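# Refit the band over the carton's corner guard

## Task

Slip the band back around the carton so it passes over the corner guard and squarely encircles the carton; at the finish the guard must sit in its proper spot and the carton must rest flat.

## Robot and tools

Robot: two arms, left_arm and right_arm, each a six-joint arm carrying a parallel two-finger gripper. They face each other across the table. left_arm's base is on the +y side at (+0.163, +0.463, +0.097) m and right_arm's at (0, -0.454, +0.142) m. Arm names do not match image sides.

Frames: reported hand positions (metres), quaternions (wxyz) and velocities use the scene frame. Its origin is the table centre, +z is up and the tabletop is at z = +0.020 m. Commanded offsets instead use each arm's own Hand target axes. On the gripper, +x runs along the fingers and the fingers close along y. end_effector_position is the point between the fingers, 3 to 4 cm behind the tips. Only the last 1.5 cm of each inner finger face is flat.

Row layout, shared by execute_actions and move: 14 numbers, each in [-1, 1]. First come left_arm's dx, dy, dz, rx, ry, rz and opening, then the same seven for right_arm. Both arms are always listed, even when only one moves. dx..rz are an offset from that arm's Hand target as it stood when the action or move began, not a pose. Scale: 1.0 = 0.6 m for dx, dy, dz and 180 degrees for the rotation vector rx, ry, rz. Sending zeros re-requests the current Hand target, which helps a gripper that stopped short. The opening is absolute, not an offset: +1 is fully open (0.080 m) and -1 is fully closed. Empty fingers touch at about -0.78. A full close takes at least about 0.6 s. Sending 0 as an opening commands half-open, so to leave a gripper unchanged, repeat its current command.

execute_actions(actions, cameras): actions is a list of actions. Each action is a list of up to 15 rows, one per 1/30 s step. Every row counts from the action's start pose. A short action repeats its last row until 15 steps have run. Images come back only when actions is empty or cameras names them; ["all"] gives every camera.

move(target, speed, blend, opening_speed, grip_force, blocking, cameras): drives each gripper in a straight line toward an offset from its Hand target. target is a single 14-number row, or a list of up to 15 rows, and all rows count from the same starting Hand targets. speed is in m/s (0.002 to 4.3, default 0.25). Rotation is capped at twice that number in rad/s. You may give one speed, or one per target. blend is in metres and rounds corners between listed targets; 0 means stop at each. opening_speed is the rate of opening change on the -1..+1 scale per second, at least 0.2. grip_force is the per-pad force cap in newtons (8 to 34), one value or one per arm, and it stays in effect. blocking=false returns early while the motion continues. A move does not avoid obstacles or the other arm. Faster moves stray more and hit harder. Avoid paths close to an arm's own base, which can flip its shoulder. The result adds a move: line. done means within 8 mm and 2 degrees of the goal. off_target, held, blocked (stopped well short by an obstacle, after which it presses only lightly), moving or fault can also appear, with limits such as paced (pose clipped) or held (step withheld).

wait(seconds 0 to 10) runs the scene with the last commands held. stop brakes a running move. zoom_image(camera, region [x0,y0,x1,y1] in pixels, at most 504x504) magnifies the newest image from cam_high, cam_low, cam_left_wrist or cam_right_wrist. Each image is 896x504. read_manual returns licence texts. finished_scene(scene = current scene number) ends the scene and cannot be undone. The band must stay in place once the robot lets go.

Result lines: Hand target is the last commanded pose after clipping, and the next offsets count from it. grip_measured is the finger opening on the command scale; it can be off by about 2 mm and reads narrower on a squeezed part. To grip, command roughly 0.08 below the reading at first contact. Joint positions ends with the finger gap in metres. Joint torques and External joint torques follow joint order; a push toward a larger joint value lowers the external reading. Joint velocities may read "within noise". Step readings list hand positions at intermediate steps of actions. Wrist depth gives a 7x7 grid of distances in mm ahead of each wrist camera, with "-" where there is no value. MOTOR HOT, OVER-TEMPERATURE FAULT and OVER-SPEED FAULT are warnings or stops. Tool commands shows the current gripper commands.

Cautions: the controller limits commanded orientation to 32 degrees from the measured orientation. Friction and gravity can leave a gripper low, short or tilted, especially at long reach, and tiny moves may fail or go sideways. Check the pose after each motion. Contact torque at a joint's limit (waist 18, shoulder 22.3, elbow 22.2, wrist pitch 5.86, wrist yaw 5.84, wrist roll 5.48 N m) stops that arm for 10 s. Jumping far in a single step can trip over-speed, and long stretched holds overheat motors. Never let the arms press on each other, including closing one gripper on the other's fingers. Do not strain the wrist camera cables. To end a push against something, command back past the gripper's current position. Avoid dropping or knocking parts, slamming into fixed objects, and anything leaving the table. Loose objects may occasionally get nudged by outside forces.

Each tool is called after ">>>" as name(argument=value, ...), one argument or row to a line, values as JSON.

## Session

>>> execute_actions(
  actions=[],
)

Scene clock: 0.00 s.
left_arm: end_effector_position=(-0.1806, +0.4450, +0.2657) grip_measured=+1.000 end_effector_quat_wxyz=(+0.278, +0.607, +0.185, -0.721) | right_arm: end_effector_position=(+0.2136, -0.2192, +0.1569) grip_measured=+1.000 end_effector_quat_wxyz=(-0.743, -0.131, -0.618, +0.223)
Joint positions: left_arm=[-1.585 1.756 1.597 -1.306 -0.18 -0.688 0.08] | right_arm=[-0.639 1.909 1.157 -0.875 0.213 1.448 0.08]
Joint velocities: within noise
Joint torques (N m): no reading
External joint torques (N m): no reading
Heat: left arm: hottest shoulder 31 °C (+0.0 °C/min); right arm: hottest wrist pitch 37 °C (+0.0 °C/min).
Wrist depth (mm): cam_left_wrist=[330 322 312 306 299 140 1167 / 328 320 315 312 306 276 1151 / 345 325 327 318 212 300 301 / 349 335 329 324 295 307 303 / 355 344 336 308 317 313 1232 / - - 318 315 328 93 1226 / - - 91 340 334 88 -] | cam_right_wrist=[154 171 180 185 191 197 198 / 175 179 185 189 196 203 208 / 179 183 189 196 201 208 214 / 185 188 195 201 208 216 222 / 188 191 201 207 213 220 230 / - 70 206 213 221 - 235 / - 75 211 219 228 - -]
Hand target: left_arm -0.1806, +0.4449, +0.2654; +0.278, +0.608, +0.185, -0.721 | right_arm +0.2137, -0.2193, +0.1568; +0.743, +0.130, +0.617, -0.223
Tool commands: left_gripper/opening=+1.0 right_gripper/opening=+1.0
camera_calibration:
cam_left_wrist: T_world_to_cam=[[-0.667606, 0.74201, -0.0610261, -0.42276], [0.735776, 0.670071, 0.0981749, -0.157576], [0.113739, 0.0206406, -0.993296, 0.357156], [0, 0, 0, 1]] pos_world=[-0.206919, 0.411907, 0.344432]
cam_right_wrist: T_world_to_cam=[[-0.476102, -0.87387, 0.0983769, -0.101788], [-0.855374, 0.486158, 0.178844, 0.289646], [-0.204113, 0.000998724, -0.978947, 0.269425], [0, 0, 0, 1]] pos_world=[0.254287, -0.230032, 0.221965]

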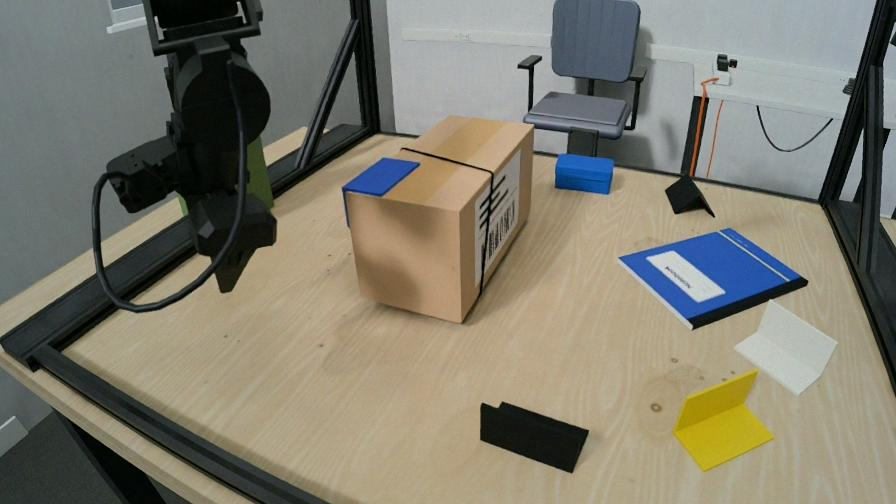

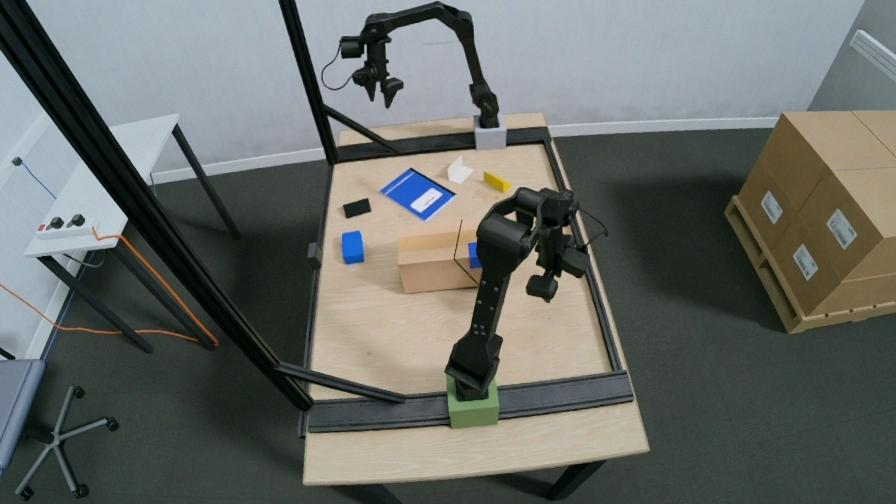

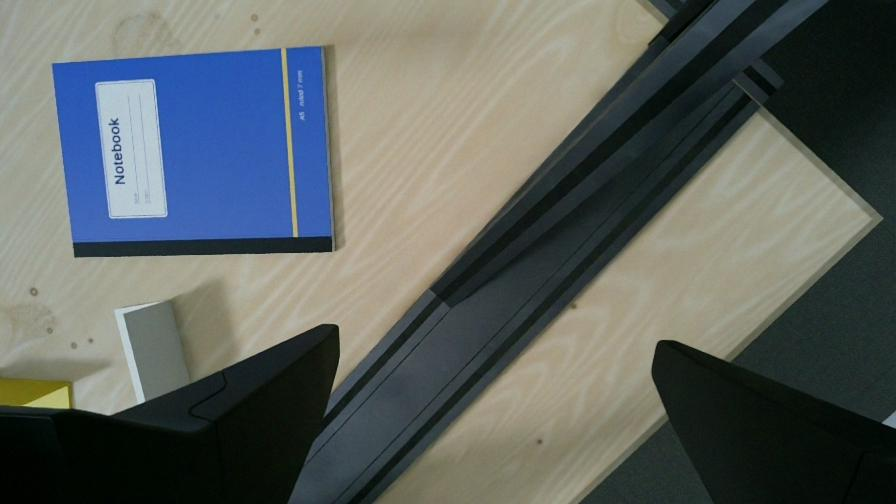

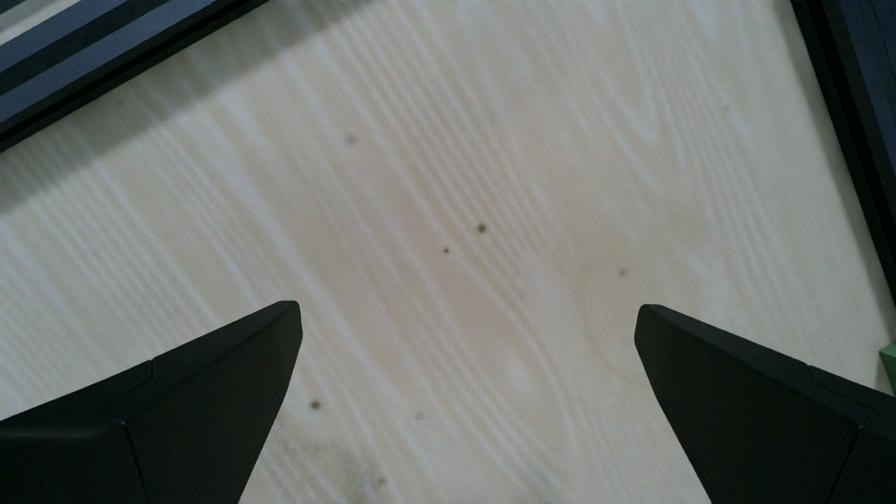

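>>> move(
  target=[0, 0, 0, 0, 0, 0, 1.0, -0.23973, -0.18285, -0.21257, -0.58394, -0.13804, 0.33459, -0.1],
  speed=0.5,
  cameras=["all"],
)

>>> zoom_image(
  camera="cam_high",
  region=[330, 100, 560, 340],
)

Scene clock: 20.63 s.
left_arm: end_effector_position=(-0.1806, +0.4450, +0.2657) grip_measured=+1.000 end_effector_quat_wxyz=(+0.278, +0.607, +0.185, -0.721) | right_arm: end_effector_position=(+0.0312, -0.2300, +0.2778) grip_measured=-0.097 end_effector_quat_wxyz=(+0.655, -0.270, +0.276, +0.650)
Joint positions: left_arm=[-1.585 1.756 1.597 -1.306 -0.18 -0.688 0.08] | right_arm=[-0.252 0.73 0.538 -0.616 -0.171 -0.17 0.031]
Joint torques (N m): left_arm=[-0.03 -7.36 6.29 0.22 -0.21 -0.03] | right_arm=[0.2 -1.87 6.68 1.52 -0.2 -0.15]
External joint torques (N m): left_arm=[-0.03 0 0.37 -0.28 -0.05 -0.02] | right_arm=[0.19 -0.78 -0.1 0.13 -0.1 -0.15]
Heat: left arm: hottest shoulder 35 °C (+11.6 °C/min); right arm: hottest wrist pitch 37 °C (+0.0 °C/min).
Wrist depth (mm): cam_left_wrist=[329 320 312 307 299 137 1162 / 328 318 316 311 305 276 1173 / 342 327 321 317 218 299 300 / 348 334 329 322 296 307 303 / 357 341 334 308 318 314 1226 / - - 318 316 328 93 1251 / - - 324 340 333 87 -] | cam_right_wrist=[446 440 441 447 450 447 1743 / 365 240 242 242 246 421 413 / 370 222 223 221 224 388 386 / 350 228 234 229 248 362 355 / 333 330 334 331 313 338 334 / 313 - - 318 78 326 319 / - - - 299 - - -]
Hand target: left_arm -0.1806, +0.4449, +0.2654; +0.278, +0.608, +0.185, -0.721 | right_arm +0.0302, -0.2299, +0.2802; +0.654, -0.270, +0.271, +0.653
Off the commanded pose: left_arm 0.000 m, 0 deg | right_arm 0.003 m, 1 deg.
move: done
camera_calibration:
cam_left_wrist: T_world_to_cam=[[-0.667606, 0.74201, -0.0610261, -0.42276], [0.735776, 0.670071, 0.0981749, -0.157576], [0.113739, 0.0206406, -0.993296, 0.357156], [0, 0, 0, 1]] pos_world=[-0.206919, 0.411907, 0.344432]
cam_right_wrist: T_world_to_cam=[[0.999812, -0.00386204, 0.0190201, -0.0338657], [0.00372823, -0.923532, -0.383502, -0.0776327], [0.0190468, 0.383501, -0.923344, 0.416094], [0, 0, 0, 1]] pos_world=[0.0262235, -0.2314, 0.35507]

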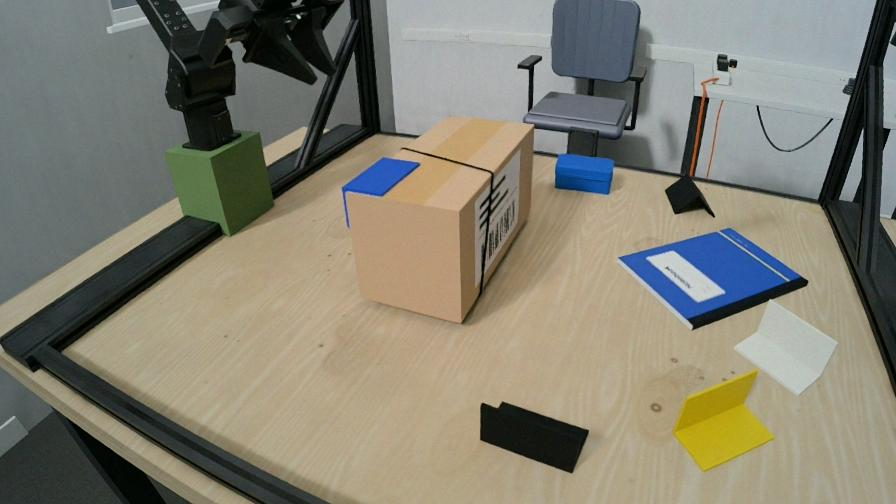

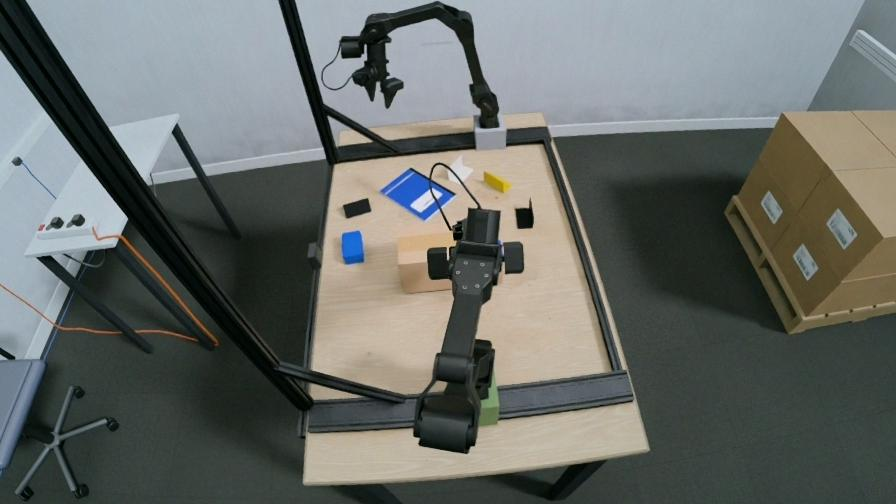

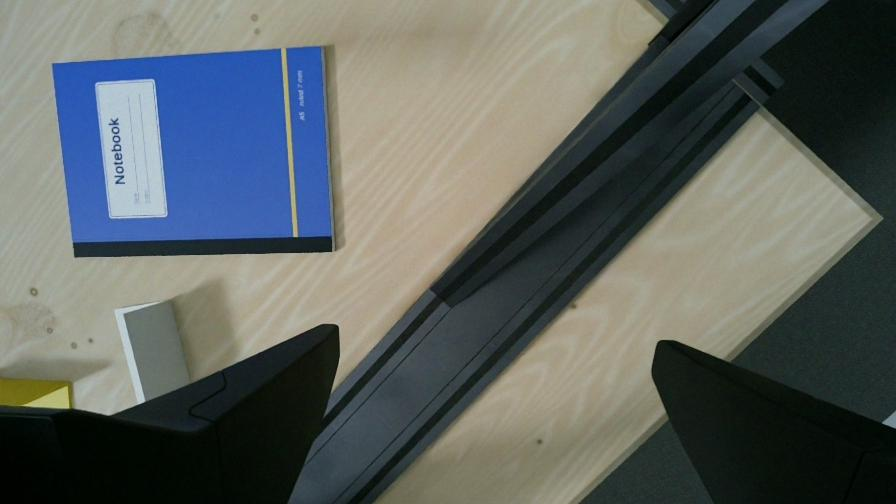

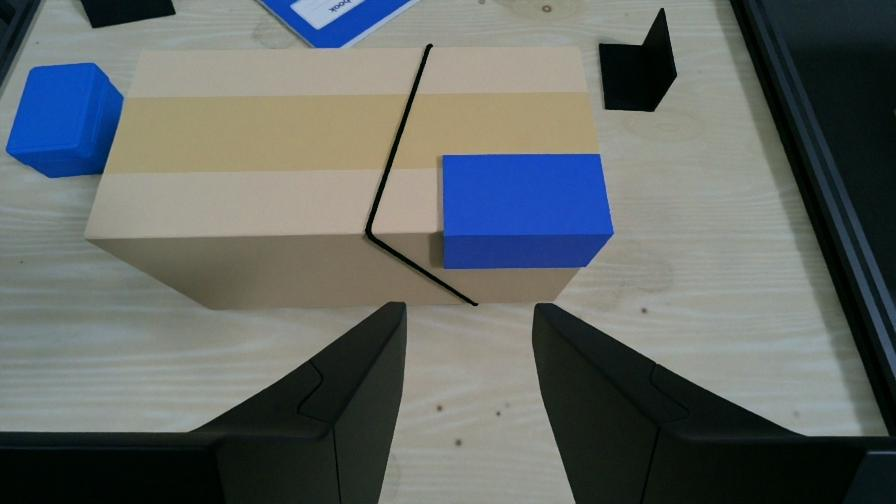

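Scaled by 2.100.

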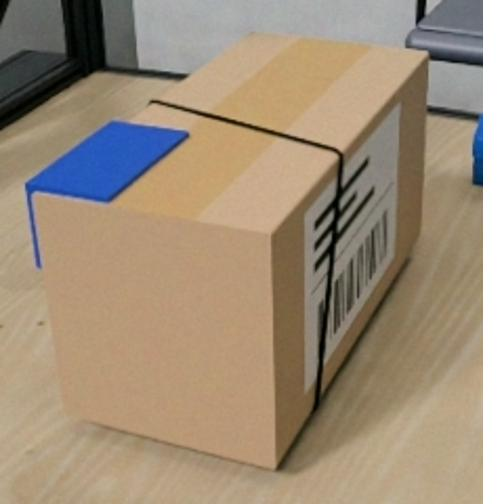

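>>> move(
  target=[-0.0025, 0.6124, -0.1104, -0.2686, -0.1642, 0.1194, 0.0, 0.1421, 0.0625, -0.0375, -0.0039, 0, 0.0039, -0.15],
  speed=0.25,
  cameras=["cam_right_wrist"],
)

Scene clock: 76.57 s.
left_arm: end_effector_position=(+0.0997, +0.1988, +0.2844) grip_measured=+0.003 end_effector_quat_wxyz=(+0.660, +0.264, +0.271, -0.649) | right_arm: end_effector_position=(-0.0068, -0.1838, +0.2080) grip_measured=-0.147 end_effector_quat_wxyz=(+0.649, -0.270, +0.264, +0.661)
Joint positions: left_arm=[-0.378 0.974 0.815 -0.66 -0.286 -0.298 0.035] | right_arm=[0.031 1.054 0.342 -0.063 0.011 0.009 0.028]
Joint torques (N m): left_arm=[0.18 -2.75 6.07 1.33 -0.08 0.13] | right_arm=[0.26 -1.91 5.13 1.98 0.1 0.21]
External joint torques (N m): left_arm=[0.18 -0.18 -0.87 -0.11 0.08 0.13] | right_arm=[0.27 0.66 -1.26 0.51 0.1 0.21]
Heat: left arm: hottest shoulder 39 °C (+4.0 °C/min); right arm: hottest wrist pitch 40 °C (+3.0 °C/min).
Wrist depth (mm): cam_left_wrist=[- 2078 531 524 324 327 544 / 1764 1790 474 459 304 302 480 / 1582 435 432 421 364 356 445 / 1468 387 399 400 403 406 409 / 1318 356 370 366 374 375 377 / - 339 71 335 94 347 348 / - - - 316 93 - -] | cam_right_wrist=[294 167 169 171 172 176 365 / 156 154 155 156 158 159 339 / 142 145 144 145 143 142 311 / 134 135 136 136 134 132 137 / 259 187 168 188 98 213 270 / 247 254 - 249 75 258 255 / - - - 237 - - -]
Hand target: left_arm +0.1005, +0.1996, +0.2805; +0.659, +0.268, +0.272, -0.648 | right_arm -0.0074, -0.1855, +0.2041; +0.648, -0.272, +0.269, +0.659
Off the commanded pose: left_arm 0.004 m, 1 deg | right_arm 0.004 m, 1 deg.
move: done
camera_calibration:
cam_right_wrist: T_world_to_cam=[[0.9994, 0.024171, 0.0248187, 0.00953421], [0.0320924, -0.915765, -0.400431, -0.0563936], [0.0130492, 0.400987, -0.915991, 0.336275], [0, 0, 0, 1]] pos_world=[-0.0121068, -0.186716, 0.285206]
Images, in order (width x height): cam_right_wrist 896x504.

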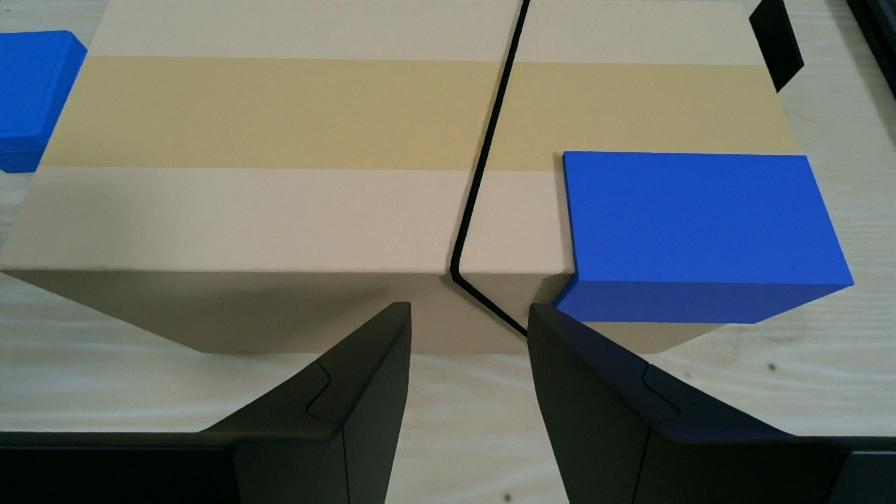

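>>> move(
  target=[0, 0, 0, 0, 0, 0, 0.0, 0.0467, 0.0042, 0, 0, 0, 0, -0.15],
  speed=0.08,
  cameras=["cam_right_wrist"],
)

Scene clock: 93.60 s.
left_arm: end_effector_position=(+0.0997, +0.1988, +0.2845) grip_measured=+0.003 end_effector_quat_wxyz=(+0.660, +0.264, +0.271, -0.649) | right_arm: end_effector_position=(-0.0096, -0.1646, +0.1871) grip_measured=-0.147 end_effector_quat_wxyz=(+0.648, -0.271, +0.265, +0.660)
Joint positions: left_arm=[-0.378 0.974 0.815 -0.66 -0.286 -0.298 0.035] | right_arm=[0.043 1.244 0.339 0.128 0.019 0.018 0.028]
Joint torques (N m): left_arm=[0.26 -2.76 6.07 1.32 -0.09 0.12] | right_arm=[0.35 -2.62 4.99 2.04 0.1 0.21]
External joint torques (N m): left_arm=[0.25 -0.21 -0.81 -0.1 0.07 0.12] | right_arm=[0.36 0.69 -0.75 0.59 0.1 0.21]
Heat: left arm: hottest shoulder 36 °C (-1.0 °C/min); right arm: hottest wrist pitch 40 °C (+2.0 °C/min).
Wrist depth (mm): cam_left_wrist=[1977 1977 532 526 323 327 547 / 1857 - 477 463 302 301 481 / 1523 437 433 422 364 354 443 / 1495 385 396 399 403 406 409 / 1347 356 374 367 370 376 377 / 1270 339 71 337 94 347 349 / - - - 316 93 - -] | cam_right_wrist=[138 139 139 141 142 143 327 / 127 128 128 129 131 131 135 / 118 118 119 120 121 117 120 / 111 110 111 111 111 110 109 / 128 114 106 114 102 112 106 / 226 215 - 225 75 234 234 / - - - 217 - - -]
Hand target: left_arm +0.1004, +0.1996, +0.2806; +0.659, +0.268, +0.272, -0.648 | right_arm -0.0102, -0.1657, +0.1843; +0.648, -0.272, +0.269, +0.659
Off the commanded pose: left_arm 0.004 m, 1 deg | right_arm 0.003 m, 0 deg.
move: done
camera_calibration:
cam_right_wrist: T_world_to_cam=[[0.9994, 0.0242381, 0.0247553, 0.012408], [0.0320941, -0.916819, -0.398012, -0.047689], [0.0130491, 0.398568, -0.917046, 0.309352], [0, 0, 0, 1]] pos_world=[-0.0149068, -0.167321, 0.264402]
Images, in order (width x height): cam_right_wrist 896x504.

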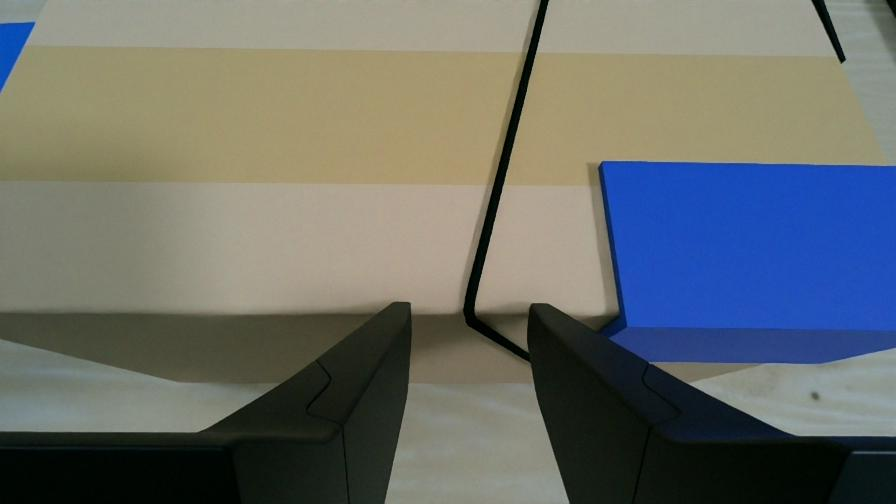

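>>> move(
  target=[0, 0, 0, 0, 0, 0, 0.0, 0.0145, 0, -0.0067, 0, 0, 0, -0.15],
  speed=0.05,
  cameras=["cam_right_wrist"],
)

Scene clock: 99.17 s.
left_arm: end_effector_position=(+0.0997, +0.1988, +0.2845) grip_measured=+0.003 end_effector_quat_wxyz=(+0.660, +0.264, +0.271, -0.649) | right_arm: end_effector_position=(-0.0098, -0.1632, +0.1831) grip_measured=-0.147 end_effector_quat_wxyz=(+0.650, -0.266, +0.261, +0.662)
Joint positions: left_arm=[-0.378 0.974 0.815 -0.66 -0.286 -0.298 0.035] | right_arm=[0.043 1.268 0.321 0.184 0.02 0.018 0.028]
Joint torques (N m): left_arm=[0.23 -2.72 6.03 1.32 -0.07 0.13] | right_arm=[0.27 1.08 5.53 2.97 0.08 0.2]
External joint torques (N m): left_arm=[0.23 -0.23 -0.82 -0.1 0.08 0.13] | right_arm=[0.24 4.38 -0.01 1.54 0.08 0.2]
Heat: left arm: hottest shoulder 35 °C (-3.0 °C/min); right arm: hottest wrist pitch 42 °C (+3.0 °C/min).
Wrist depth (mm): cam_left_wrist=[1977 2427 530 525 323 329 548 / - 2209 476 460 303 303 477 / 1790 424 432 423 364 355 444 / 1504 393 397 399 403 406 408 / 1355 357 357 366 371 374 377 / 1257 340 71 336 94 347 349 / - - - 316 93 - -] | cam_right_wrist=[138 140 141 143 144 145 340 / 128 129 127 131 131 132 134 / 118 118 119 120 121 118 124 / 109 110 110 111 112 109 108 / 106 106 106 106 98 104 103 / 226 183 - 224 70 186 231 / - - - 215 - - -]
Hand target: left_arm +0.1004, +0.1996, +0.2806; +0.659, +0.268, +0.272, -0.648 | right_arm -0.0103, -0.1623, +0.1754; +0.648, -0.272, +0.269, +0.659
Off the commanded pose: left_arm 0.004 m, 1 deg | right_arm 0.008 m, 1 deg.
move: done
camera_calibration:
cam_right_wrist: T_world_to_cam=[[0.999398, 0.0240155, 0.0250475, 0.0125904], [0.0321934, -0.911076, -0.410978, -0.0447615], [0.0129503, 0.411537, -0.911301, 0.306194], [0, 0, 0, 1]] pos_world=[-0.0151071, -0.167094, 0.260323]
Images, in order (width x height): cam_right_wrist 896x504.

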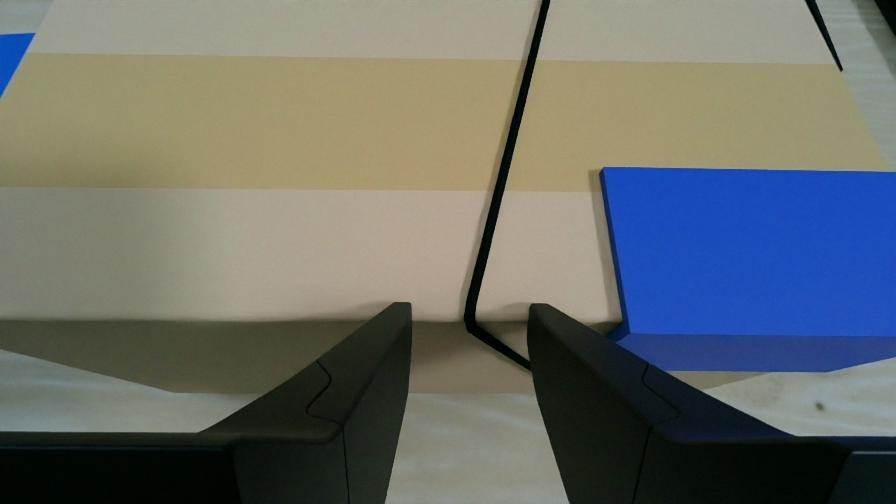

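>>> move(
  target=[
    [0, 0, 0, 0, 0, 0, 0.0, -0.0067, 0, 0.0033, 0, 0, 0, -0.15],
    [0, 0, 0, 0, 0, 0, 0.0, -0.0067, 0, 0.0033, 0, 0, 0, -0.9],
    [0, 0, 0, 0, 0, 0, 0.0, -0.0400, 0, 0.0033, 0, 0, 0, -0.9],
  ],
  speed=0.06,
  opening_speed=0.5,
  cameras=["cam_right_wrist"],
)

Scene clock: 106.90 s.
left_arm: end_effector_position=(+0.0997, +0.1988, +0.2845) grip_measured=+0.003 end_effector_quat_wxyz=(+0.660, +0.264, +0.271, -0.649) | right_arm: end_effector_position=(-0.0080, -0.1770, +0.1918) grip_measured=-0.759 end_effector_quat_wxyz=(+0.650, -0.277, +0.268, +0.655)
Joint positions: left_arm=[-0.378 0.974 0.815 -0.66 -0.286 -0.298 0.035] | right_arm=[0.045 1.159 0.327 0.039 0.03 0.019 0.001]
Joint torques (N m): left_arm=[0.25 -2.76 6.06 1.31 -0.07 0.12] | right_arm=[0.35 -4.76 5.26 1.37 -0.26 0.21]
External joint torques (N m): left_arm=[0.23 -0.25 -0.78 -0.09 0.09 0.12] | right_arm=[0.35 -1.83 -0.8 -0.09 -0.26 0.21]
Heat: left arm: hottest shoulder 35 °C (-3.0 °C/min); right arm: hottest wrist pitch 42 °C (+3.0 °C/min).
Wrist depth (mm): cam_left_wrist=[1993 1993 531 524 325 321 547 / 1803 1764 477 471 304 302 478 / 1613 430 431 421 365 354 443 / 1477 385 397 399 403 407 411 / 1370 356 360 368 371 371 378 / 1214 339 71 336 94 351 346 / - - - 316 93 - -] | cam_right_wrist=[138 142 142 145 144 147 339 / 130 131 131 133 137 137 308 / 121 122 123 124 123 122 125 / 114 117 117 117 116 115 115 / 238 164 166 134 171 175 252 / 229 232 - - 239 239 239 / - - - - - - -]
Hand target: left_arm +0.1004, +0.1996, +0.2806; +0.659, +0.268, +0.272, -0.648 | right_arm -0.0100, -0.1780, +0.1937; +0.648, -0.272, +0.269, +0.659
Off the commanded pose: left_arm 0.004 m, 1 deg | right_arm 0.003 m, 1 deg.
move: done
camera_calibration:
cam_right_wrist: T_world_to_cam=[[0.999329, 0.0179985, 0.0319006, 0.00850814], [0.0288902, -0.922702, -0.384429, -0.0610396], [0.0225156, 0.385093, -0.922603, 0.317288], [0, 0, 0, 1]] pos_world=[-0.0138829, -0.17866, 0.268994]
Images, in order (width x height): cam_right_wrist 896x504.

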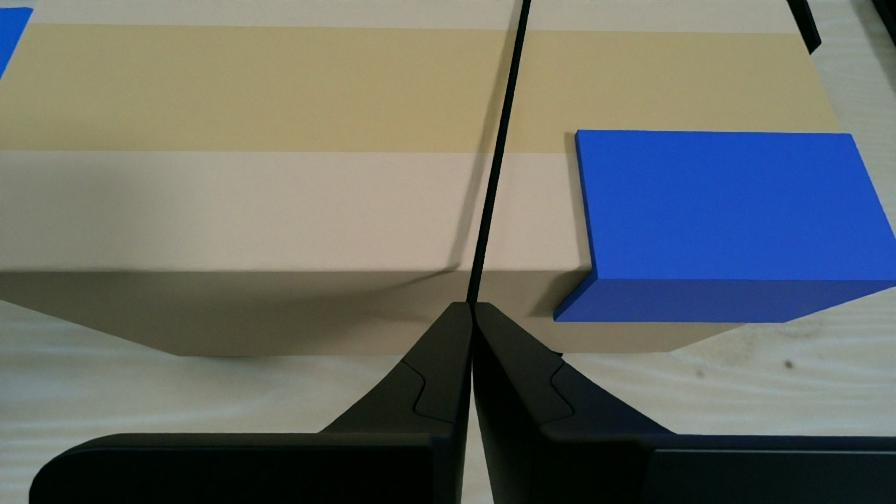

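>>> move(
  target=[0.2089, -0.107, 0.1235, 0, 0, 0, 0.0, 0.0, -0.1033, 0.0090, 0, 0, 0, -0.9],
  speed=0.15,
  cameras=["cam_right_wrist", "cam_left_wrist"],
)

Scene clock: 121.27 s.
left_arm: end_effector_position=(+0.0403, +0.0602, +0.2461) grip_measured=+0.003 end_effector_quat_wxyz=(+0.658, +0.268, +0.272, -0.649) | right_arm: end_effector_position=(+0.0498, -0.1751, +0.1951) grip_measured=-0.759 end_effector_quat_wxyz=(+0.647, -0.272, +0.271, +0.659)
Joint positions: left_arm=[-0.383 1.61 1.12 -0.337 -0.286 -0.298 0.035] | right_arm=[-0.293 1.201 0.368 0.019 -0.219 -0.218 0.001]
Joint torques (N m): left_arm=[-0.2 -5.5 8.45 1.28 -0.36 -0.12] | right_arm=[-0.54 -3 6.47 1.43 -0.22 -0.12]
External joint torques (N m): left_arm=[-0.22 1.55 1.75 -0.11 -0.2 -0.12] | right_arm=[-0.54 0.15 0.55 0.04 -0.1 -0.12]
Heat: left arm: hottest shoulder 34 °C (-5.1 °C/min); right arm: hottest wrist pitch 42 °C (+2.0 °C/min).
Wrist depth (mm): cam_left_wrist=[2043 454 459 460 468 472 474 / 1751 409 403 223 226 228 412 / 366 374 363 204 206 207 212 / 335 343 332 194 195 194 194 / 314 316 316 277 247 256 320 / 296 297 71 294 94 305 303 / - - - 278 93 - -] | cam_right_wrist=[150 148 148 149 149 329 336 / 136 137 137 138 140 312 310 / 127 127 127 124 124 288 291 / 118 118 119 115 116 271 273 / 160 160 160 104 144 250 253 / 236 237 - - 241 238 239 / - - - - - - -]
Hand target: left_arm +0.0388, +0.0574, +0.2444; +0.659, +0.268, +0.272, -0.648 | right_arm +0.0519, -0.1732, +0.1974; +0.648, -0.272, +0.269, +0.659
Off the commanded pose: left_arm 0.004 m, 0 deg | right_arm 0.004 m, 0 deg.
move: done
camera_calibration:
cam_left_wrist: T_world_to_cam=[[-0.997729, -0.0543495, 0.0397744, 0.0454474], [-0.0666762, 0.880371, -0.469576, 0.0990669], [-0.00949496, -0.471162, -0.881995, 0.327751], [0, 0, 0, 1]] pos_world=[0.0550616, 0.0696783, 0.333787]
cam_right_wrist: T_world_to_cam=[[0.999571, 0.0225898, 0.0186215, -0.0459404], [0.0280428, -0.921455, -0.387471, -0.0587692], [0.00840604, 0.387827, -0.921694, 0.319294], [0, 0, 0, 1]] pos_world=[0.0448848, -0.176946, 0.272375]
Images, in order (width x height): cam_left_wrist 896x504, cam_right_wrist 896x504.

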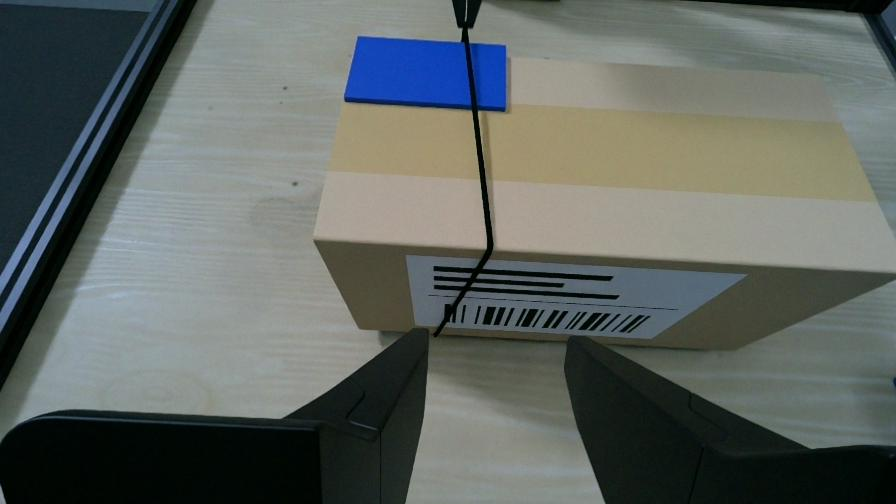

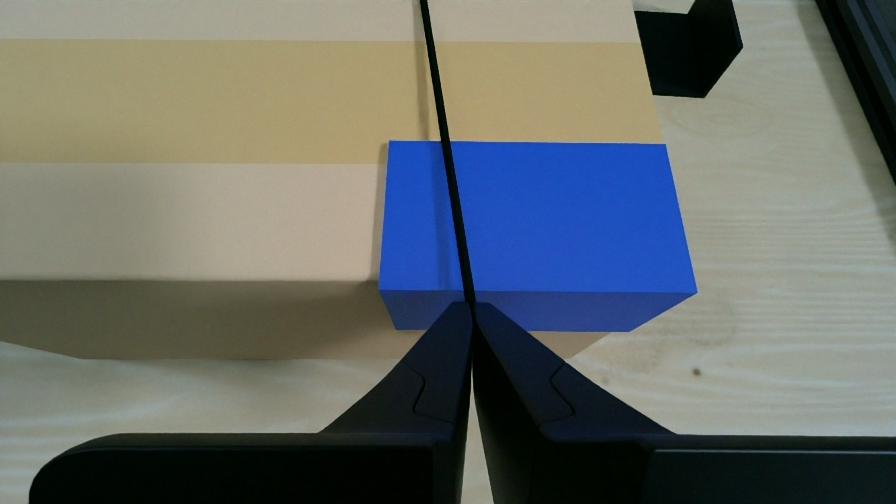

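>>> move(
  target=[0.13, -0.0117, 0.03, 0, 0, 0, -0.1, 0.030, -0.0040, -0.0060, 0, 0, 0, -0.9],
  speed=0.1,
  cameras=["cam_right_wrist", "cam_left_wrist"],
)

Scene clock: 149.20 s.
left_arm: end_effector_position=(+0.0333, -0.0078, +0.2064) grip_measured=-0.097 end_effector_quat_wxyz=(+0.660, +0.265, +0.272, -0.648) | right_arm: end_effector_position=(+0.0530, -0.1649, +0.1843) grip_measured=-0.759 end_effector_quat_wxyz=(+0.648, -0.270, +0.268, +0.660)
Joint positions: left_arm=[-0.333 1.894 1.291 -0.209 -0.256 -0.265 0.031] | right_arm=[-0.294 1.299 0.367 0.126 -0.22 -0.218 0.001]
Joint torques (N m): left_arm=[0.13 -7.19 8.19 1.28 -0.06 0.13] | right_arm=[-0.02 -1.54 5.72 2.7 -0.04 -0.06]
External joint torques (N m): left_arm=[0.13 1.89 1.56 -0.17 0.08 0.13] | right_arm=[-0.01 2.02 0.12 1.3 0.07 -0.06]
Heat: left arm: hottest shoulder 36 °C (-1.0 °C/min); right arm: hottest wrist pitch 42 °C (+2.0 °C/min).
Wrist depth (mm): cam_left_wrist=[1930 389 396 382 402 405 409 / 341 352 160 161 167 169 171 / 316 319 150 150 153 154 155 / 290 293 138 139 142 141 142 / 269 263 127 128 129 130 131 / 254 248 119 119 97 122 121 / - - - 236 97 - -] | cam_right_wrist=[134 135 136 134 137 316 322 / 126 125 125 126 126 298 303 / 115 115 116 112 113 276 281 / 107 108 109 105 105 256 262 / 120 125 128 101 125 242 245 / 220 224 - - 232 229 230 / - - - - - - -]
Hand target: left_arm +0.0329, -0.0106, +0.2021; +0.659, +0.268, +0.272, -0.648 | right_arm +0.0542, -0.1629, +0.1822; +0.648, -0.272, +0.269, +0.659
Off the commanded pose: left_arm 0.005 m, 0 deg | right_arm 0.003 m, 0 deg.
move: done
camera_calibration:
cam_left_wrist: T_world_to_cam=[[-0.997328, -0.0598709, 0.041863, 0.0359497], [-0.0725715, 0.87775, -0.473591, 0.140813], [-0.00839093, -0.475364, -0.879749, 0.260071], [0, 0, 0, 1]] pos_world=[0.0482549, 0.00218216, 0.29398]
cam_right_wrist: T_world_to_cam=[[0.999553, 0.0220723, 0.0201448, -0.0495407], [0.0282276, -0.918649, -0.394065, -0.0520317], [0.00980813, 0.394457, -0.918862, 0.305807], [0, 0, 0, 1]] pos_world=[0.0479879, -0.167333, 0.261488]
Images, in order (width x height): cam_left_wrist 896x504, cam_right_wrist 896x504.

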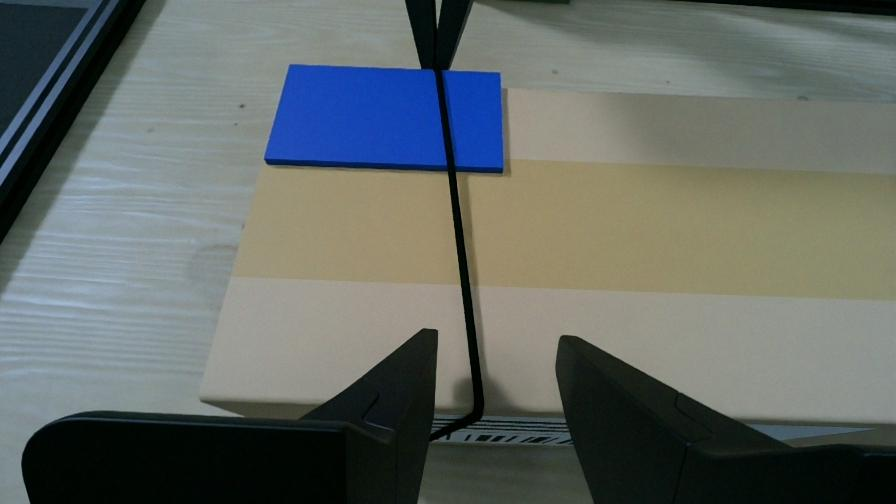

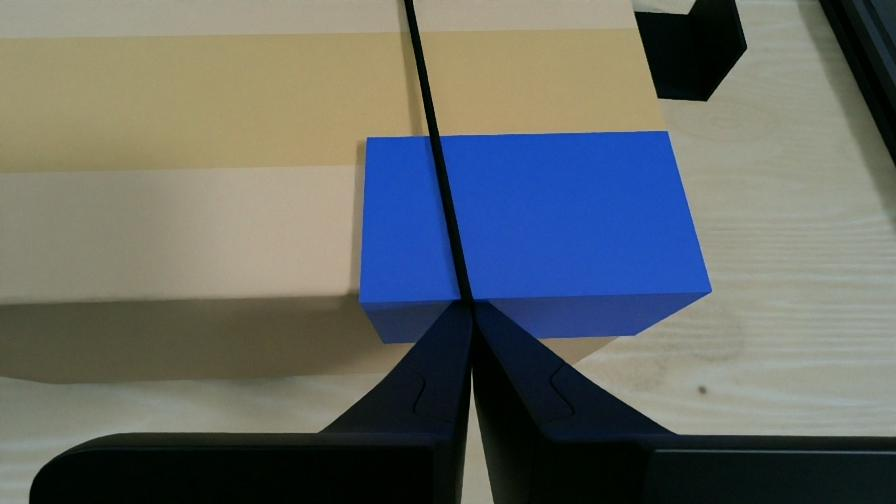

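>>> zoom_image(
  camera="cam_right_wrist",
  region=[340, 120, 720, 350],
)

Scaled by 1.326.

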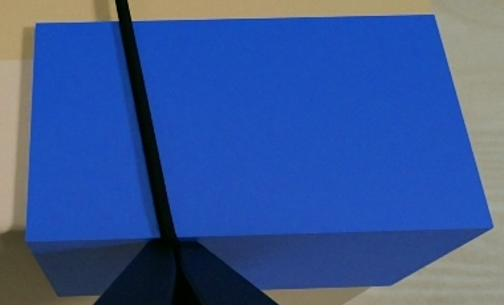

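>>> move(
  target=[
    [0.017, 0, -0.0112, 0, 0, 0, -0.1, -0.005, 0, 0.009, 0, 0, 0, -0.9],
    [0.0341, 0, -0.0225, 0, 0, 0, -0.1, 0.004, 0, 0.009, 0, 0, 0, -0.9],
  ],
  speed=0.05,
  blend=[0.004, 0],
  cameras=["cam_right_wrist", "cam_left_wrist"],
)

Scene clock: 192.10 s.
left_arm: end_effector_position=(+0.0306, -0.0184, +0.1964) grip_measured=-0.097 end_effector_quat_wxyz=(+0.663, +0.250, +0.265, -0.654) | right_arm: end_effector_position=(+0.0537, -0.1628, +0.1838) grip_measured=-0.759 end_effector_quat_wxyz=(+0.647, -0.272, +0.271, +0.659)
Joint positions: left_arm=[-0.331 1.935 1.283 -0.124 -0.254 -0.261 0.031] | right_arm=[-0.293 1.313 0.378 0.122 -0.218 -0.218 0.001]
Joint torques (N m): left_arm=[0.34 -6.5 5.08 1.16 -0.01 0.12] | right_arm=[0.61 -1.31 6.68 2.69 0.1 0.13]
External joint torques (N m): left_arm=[0.38 2.76 -1.41 -0.3 0.12 0.12] | right_arm=[0.62 2.31 1.11 1.31 0.21 0.13]
Heat: left arm: hottest shoulder 38 °C (+3.0 °C/min); right arm: hottest wrist pitch 50 °C (+8.1 °C/min). Fold the right arm in close to its base, or ease its load, before you think long.
Wrist depth (mm): cam_left_wrist=[387 390 397 173 408 414 414 / 335 348 152 154 162 370 377 / 310 306 139 141 145 149 150 / 283 274 128 132 133 133 136 / 259 119 118 120 121 123 125 / 244 110 111 109 97 115 114 / - - - 115 107 - -] | cam_right_wrist=[134 134 135 135 136 305 318 / 124 124 124 125 125 294 302 / 115 115 114 112 113 276 281 / 107 107 109 104 105 253 262 / - 121 126 100 127 241 244 / 221 221 - - 232 229 229 / - - - - - - -]
Hand target: left_arm +0.0330, -0.0155, +0.1779; +0.659, +0.268, +0.272, -0.648 | right_arm +0.0540, -0.1574, +0.1843; +0.648, -0.272, +0.269, +0.659
Off the commanded pose: left_arm 0.019 m, 2 deg | right_arm 0.005 m, 0 deg.
MOTOR HOT: joint 4 (wrist pitch) of the right arm reports 50 °C; the controller stops that arm at 95 °C. To cool a motor, set the load down, stop pushing, or move to a pose that needs little force.
move: off_target (left_arm); blend cut to 0 m at target 1
camera_calibration:
cam_left_wrist: T_world_to_cam=[[-0.996865, -0.0570158, 0.0548492, 0.0304518], [-0.0768765, 0.861839, -0.501321, 0.150528], [-0.018688, -0.503966, -0.863521, 0.242889], [0, 0, 0, 1]] pos_world=[0.0464674, -0.00558627, 0.283532]
cam_right_wrist: T_world_to_cam=[[0.999576, 0.021682, 0.0194453, -0.0502738], [0.0275313, -0.921235, -0.388031, -0.0517151], [0.00950036, 0.388402, -0.921441, 0.304053], [0, 0, 0, 1]] pos_world=[0.0487876, -0.164647, 0.261078]
Images, in order (width x height): cam_left_wrist 896x504, cam_right_wrist 896x504.

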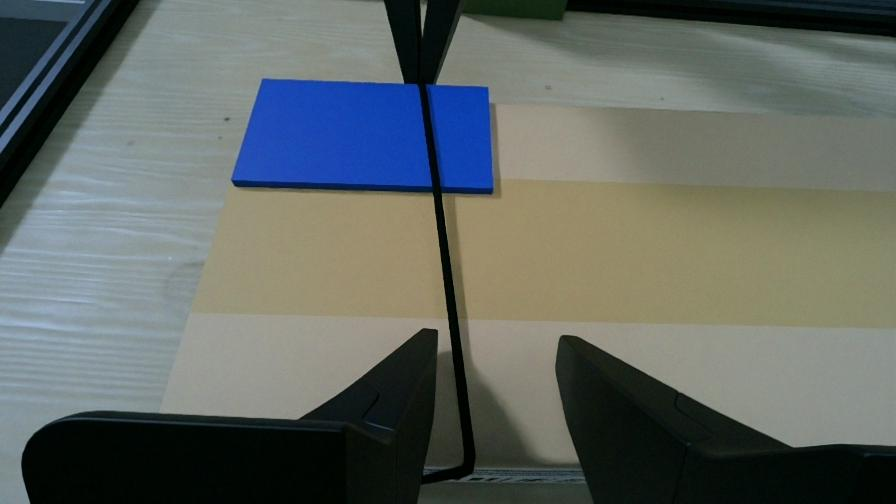

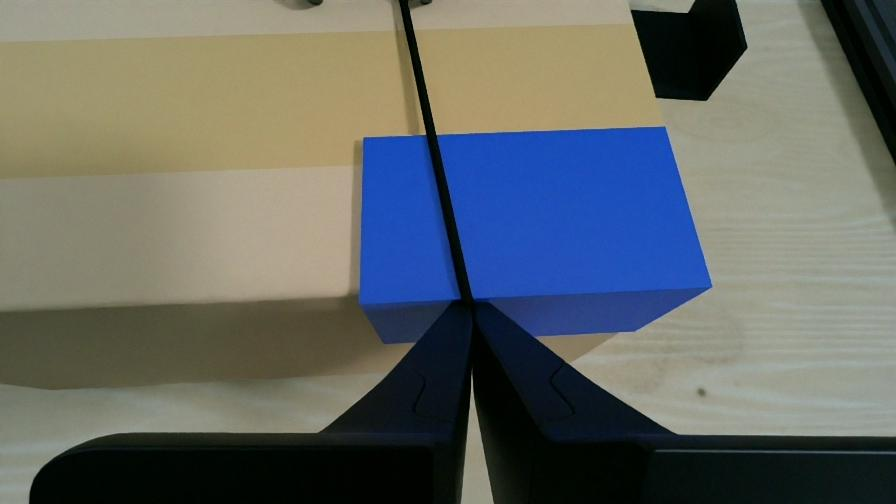

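>>> move(
  target=[-0.0323, 0.014, 0.023, 0, 0, 0, -0.1, -0.0203, 0, -0.0022, 0, 0, 0, -0.9],
  speed=0.08,
  cameras=["cam_right_wrist", "cam_left_wrist"],
)

Scene clock: 207.30 s.
left_arm: end_effector_position=(+0.0391, -0.0113, +0.1974) grip_measured=-0.097 end_effector_quat_wxyz=(+0.658, +0.269, +0.274, -0.647) | right_arm: end_effector_position=(+0.0526, -0.1671, +0.1889) grip_measured=-0.759 end_effector_quat_wxyz=(+0.646, -0.273, +0.273, +0.659)
Joint positions: left_arm=[-0.315 1.914 1.286 -0.19 -0.24 -0.25 0.031] | right_arm=[-0.295 1.27 0.381 0.072 -0.221 -0.22 0.001]
Joint torques (N m): left_arm=[0.39 -9.82 7.24 0.65 -0.12 0.15] | right_arm=[-0.41 -5.08 5.67 1.17 -0.18 -0.16]
External joint torques (N m): left_arm=[0.37 -0.73 0.77 -0.76 0.01 0.15] | right_arm=[-0.4 -1.59 -0.1 -0.22 -0.06 -0.16]
Heat: left arm: hottest shoulder 39 °C (+3.0 °C/min); right arm: hottest wrist pitch 49 °C (+8.1 °C/min). Fold the right arm in close to its base, or ease its load, before you think long.
Wrist depth (mm): cam_left_wrist=[369 374 379 371 385 387 392 / 329 338 149 150 156 157 159 / 307 308 139 140 142 143 144 / 282 282 127 130 132 131 132 / 261 258 118 120 120 121 122 / 247 113 112 108 97 115 113 / - - - 229 97 - -] | cam_right_wrist=[138 140 140 140 141 321 325 / 129 130 128 130 132 306 306 / 120 120 120 117 117 279 284 / 112 112 113 109 110 261 264 / 144 136 141 105 136 244 249 / 228 229 - - 235 232 233 / - - - - - - -]
Hand target: left_arm +0.0413, -0.0114, +0.2014; +0.659, +0.268, +0.272, -0.648 | right_arm +0.0542, -0.1670, +0.1919; +0.648, -0.272, +0.269, +0.659
Off the commanded pose: left_arm 0.005 m, 0 deg | right_arm 0.003 m, 1 deg.
MOTOR HOT: still on. Joint 4 (wrist pitch) of the right arm reports 49 °C.
move: done
camera_calibration:
cam_left_wrist: T_world_to_cam=[[-0.997579, -0.0573815, 0.0392777, 0.0423915], [-0.0690759, 0.882671, -0.464887, 0.138358], [-0.00799341, -0.466475, -0.884498, 0.251599], [0, 0, 0, 1]] pos_world=[0.0538572, -0.00232735, 0.285195]
cam_right_wrist: T_world_to_cam=[[0.999592, 0.0227935, 0.0171974, -0.0484957], [0.0276561, -0.922677, -0.38458, -0.05457], [0.0071017, 0.384899, -0.922932, 0.31023], [0, 0, 0, 1]] pos_world=[0.047782, -0.168652, 0.266168]
Images, in order (width x height): cam_left_wrist 896x504, cam_right_wrist 896x504.

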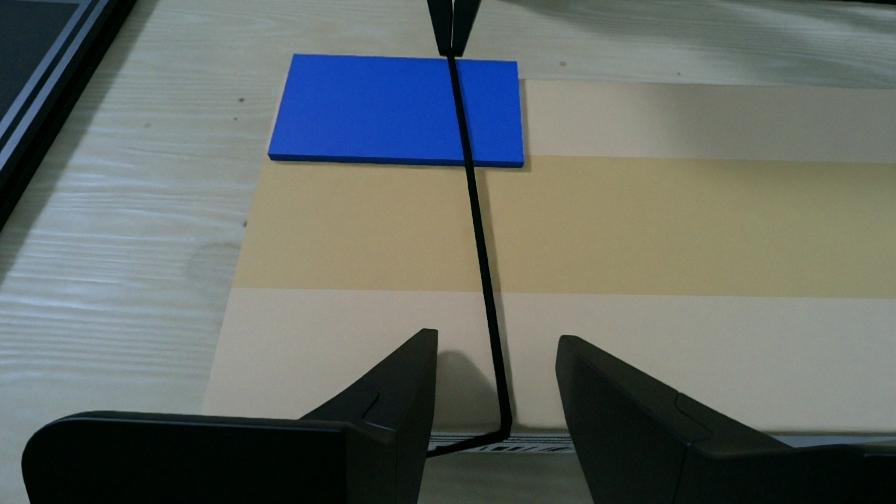

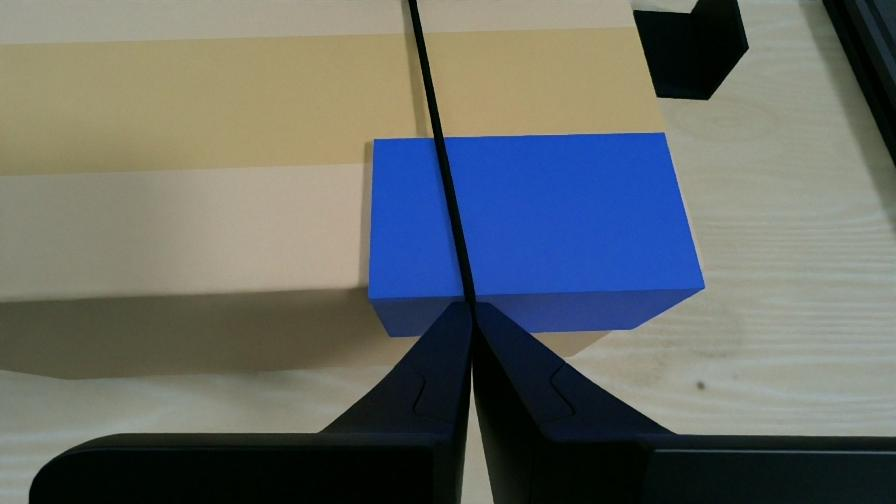

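>>> move(
  target=[0.0165, -0.0033, -0.026, 0, 0, 0, -0.1, 0, 0, 0, 0, 0, 0, -0.9],
  speed=0.05,
  cameras=["cam_left_wrist"],
)

Scene clock: 238.33 s.
left_arm: end_effector_position=(+0.0386, -0.0129, +0.1949) grip_measured=-0.097 end_effector_quat_wxyz=(+0.662, +0.256, +0.266, -0.652) | right_arm: end_effector_position=(+0.0526, -0.1671, +0.1890) grip_measured=-0.759 end_effector_quat_wxyz=(+0.646, -0.273, +0.272, +0.659)
Joint positions: left_arm=[-0.317 1.914 1.253 -0.125 -0.245 -0.25 0.031] | right_arm=[-0.295 1.27 0.381 0.072 -0.221 -0.22 0.001]
Joint torques (N m): left_arm=[-0.23 -8.17 4.44 0.94 -0.15 -0.05] | right_arm=[-0.45 -4.99 5.68 1.17 -0.18 -0.16]
External joint torques (N m): left_arm=[-0.27 0.86 -2.01 -0.51 -0.02 -0.06] | right_arm=[-0.46 -1.54 -0.01 -0.21 -0.06 -0.16]
Heat: left arm: hottest shoulder 42 °C (+5.1 °C/min); right arm: hottest wrist pitch 42 °C (-7.1 °C/min).
Wrist depth (mm): cam_left_wrist=[1930 386 392 380 403 410 407 / 334 346 151 153 161 163 165 / 310 313 140 141 144 147 148 / 283 285 128 132 132 133 135 / 260 258 118 120 121 122 124 / 245 112 111 107 97 114 114 / - - - 205 97 - -] | cam_right_wrist=[137 140 140 141 141 329 327 / 129 129 128 130 133 300 307 / 120 120 121 117 117 280 285 / 112 112 112 111 110 261 265 / 130 135 127 105 137 244 249 / 228 228 - - 235 233 233 / - - - - - - -]
Hand target: left_arm +0.0392, -0.0074, +0.1834; +0.659, +0.268, +0.272, -0.648 | right_arm +0.0543, -0.1669, +0.1920; +0.648, -0.272, +0.269, +0.659
Off the commanded pose: left_arm 0.013 m, 2 deg | right_arm 0.003 m, 0 deg.
MOTOR HOT: cleared for the motors of the right arm.
move: off_target (left_arm)
camera_calibration:
cam_left_wrist: T_world_to_cam=[[-0.997148, -0.0579482, 0.0483606, 0.0401048], [-0.0742796, 0.867096, -0.492571, 0.14385], [-0.0133897, -0.494759, -0.868927, 0.245395], [0, 0, 0, 1]] pos_world=[0.0539613, -0.000996319, 0.282148]
Images, in order (width x height): cam_left_wrist 896x504.

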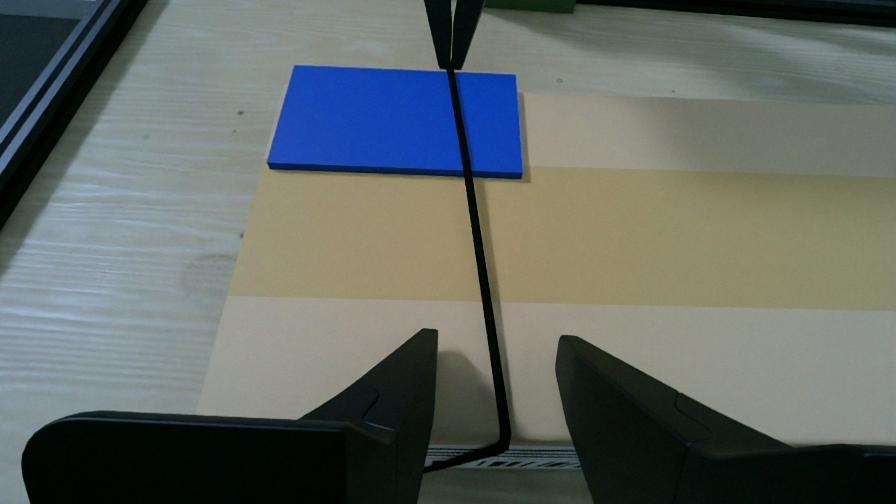

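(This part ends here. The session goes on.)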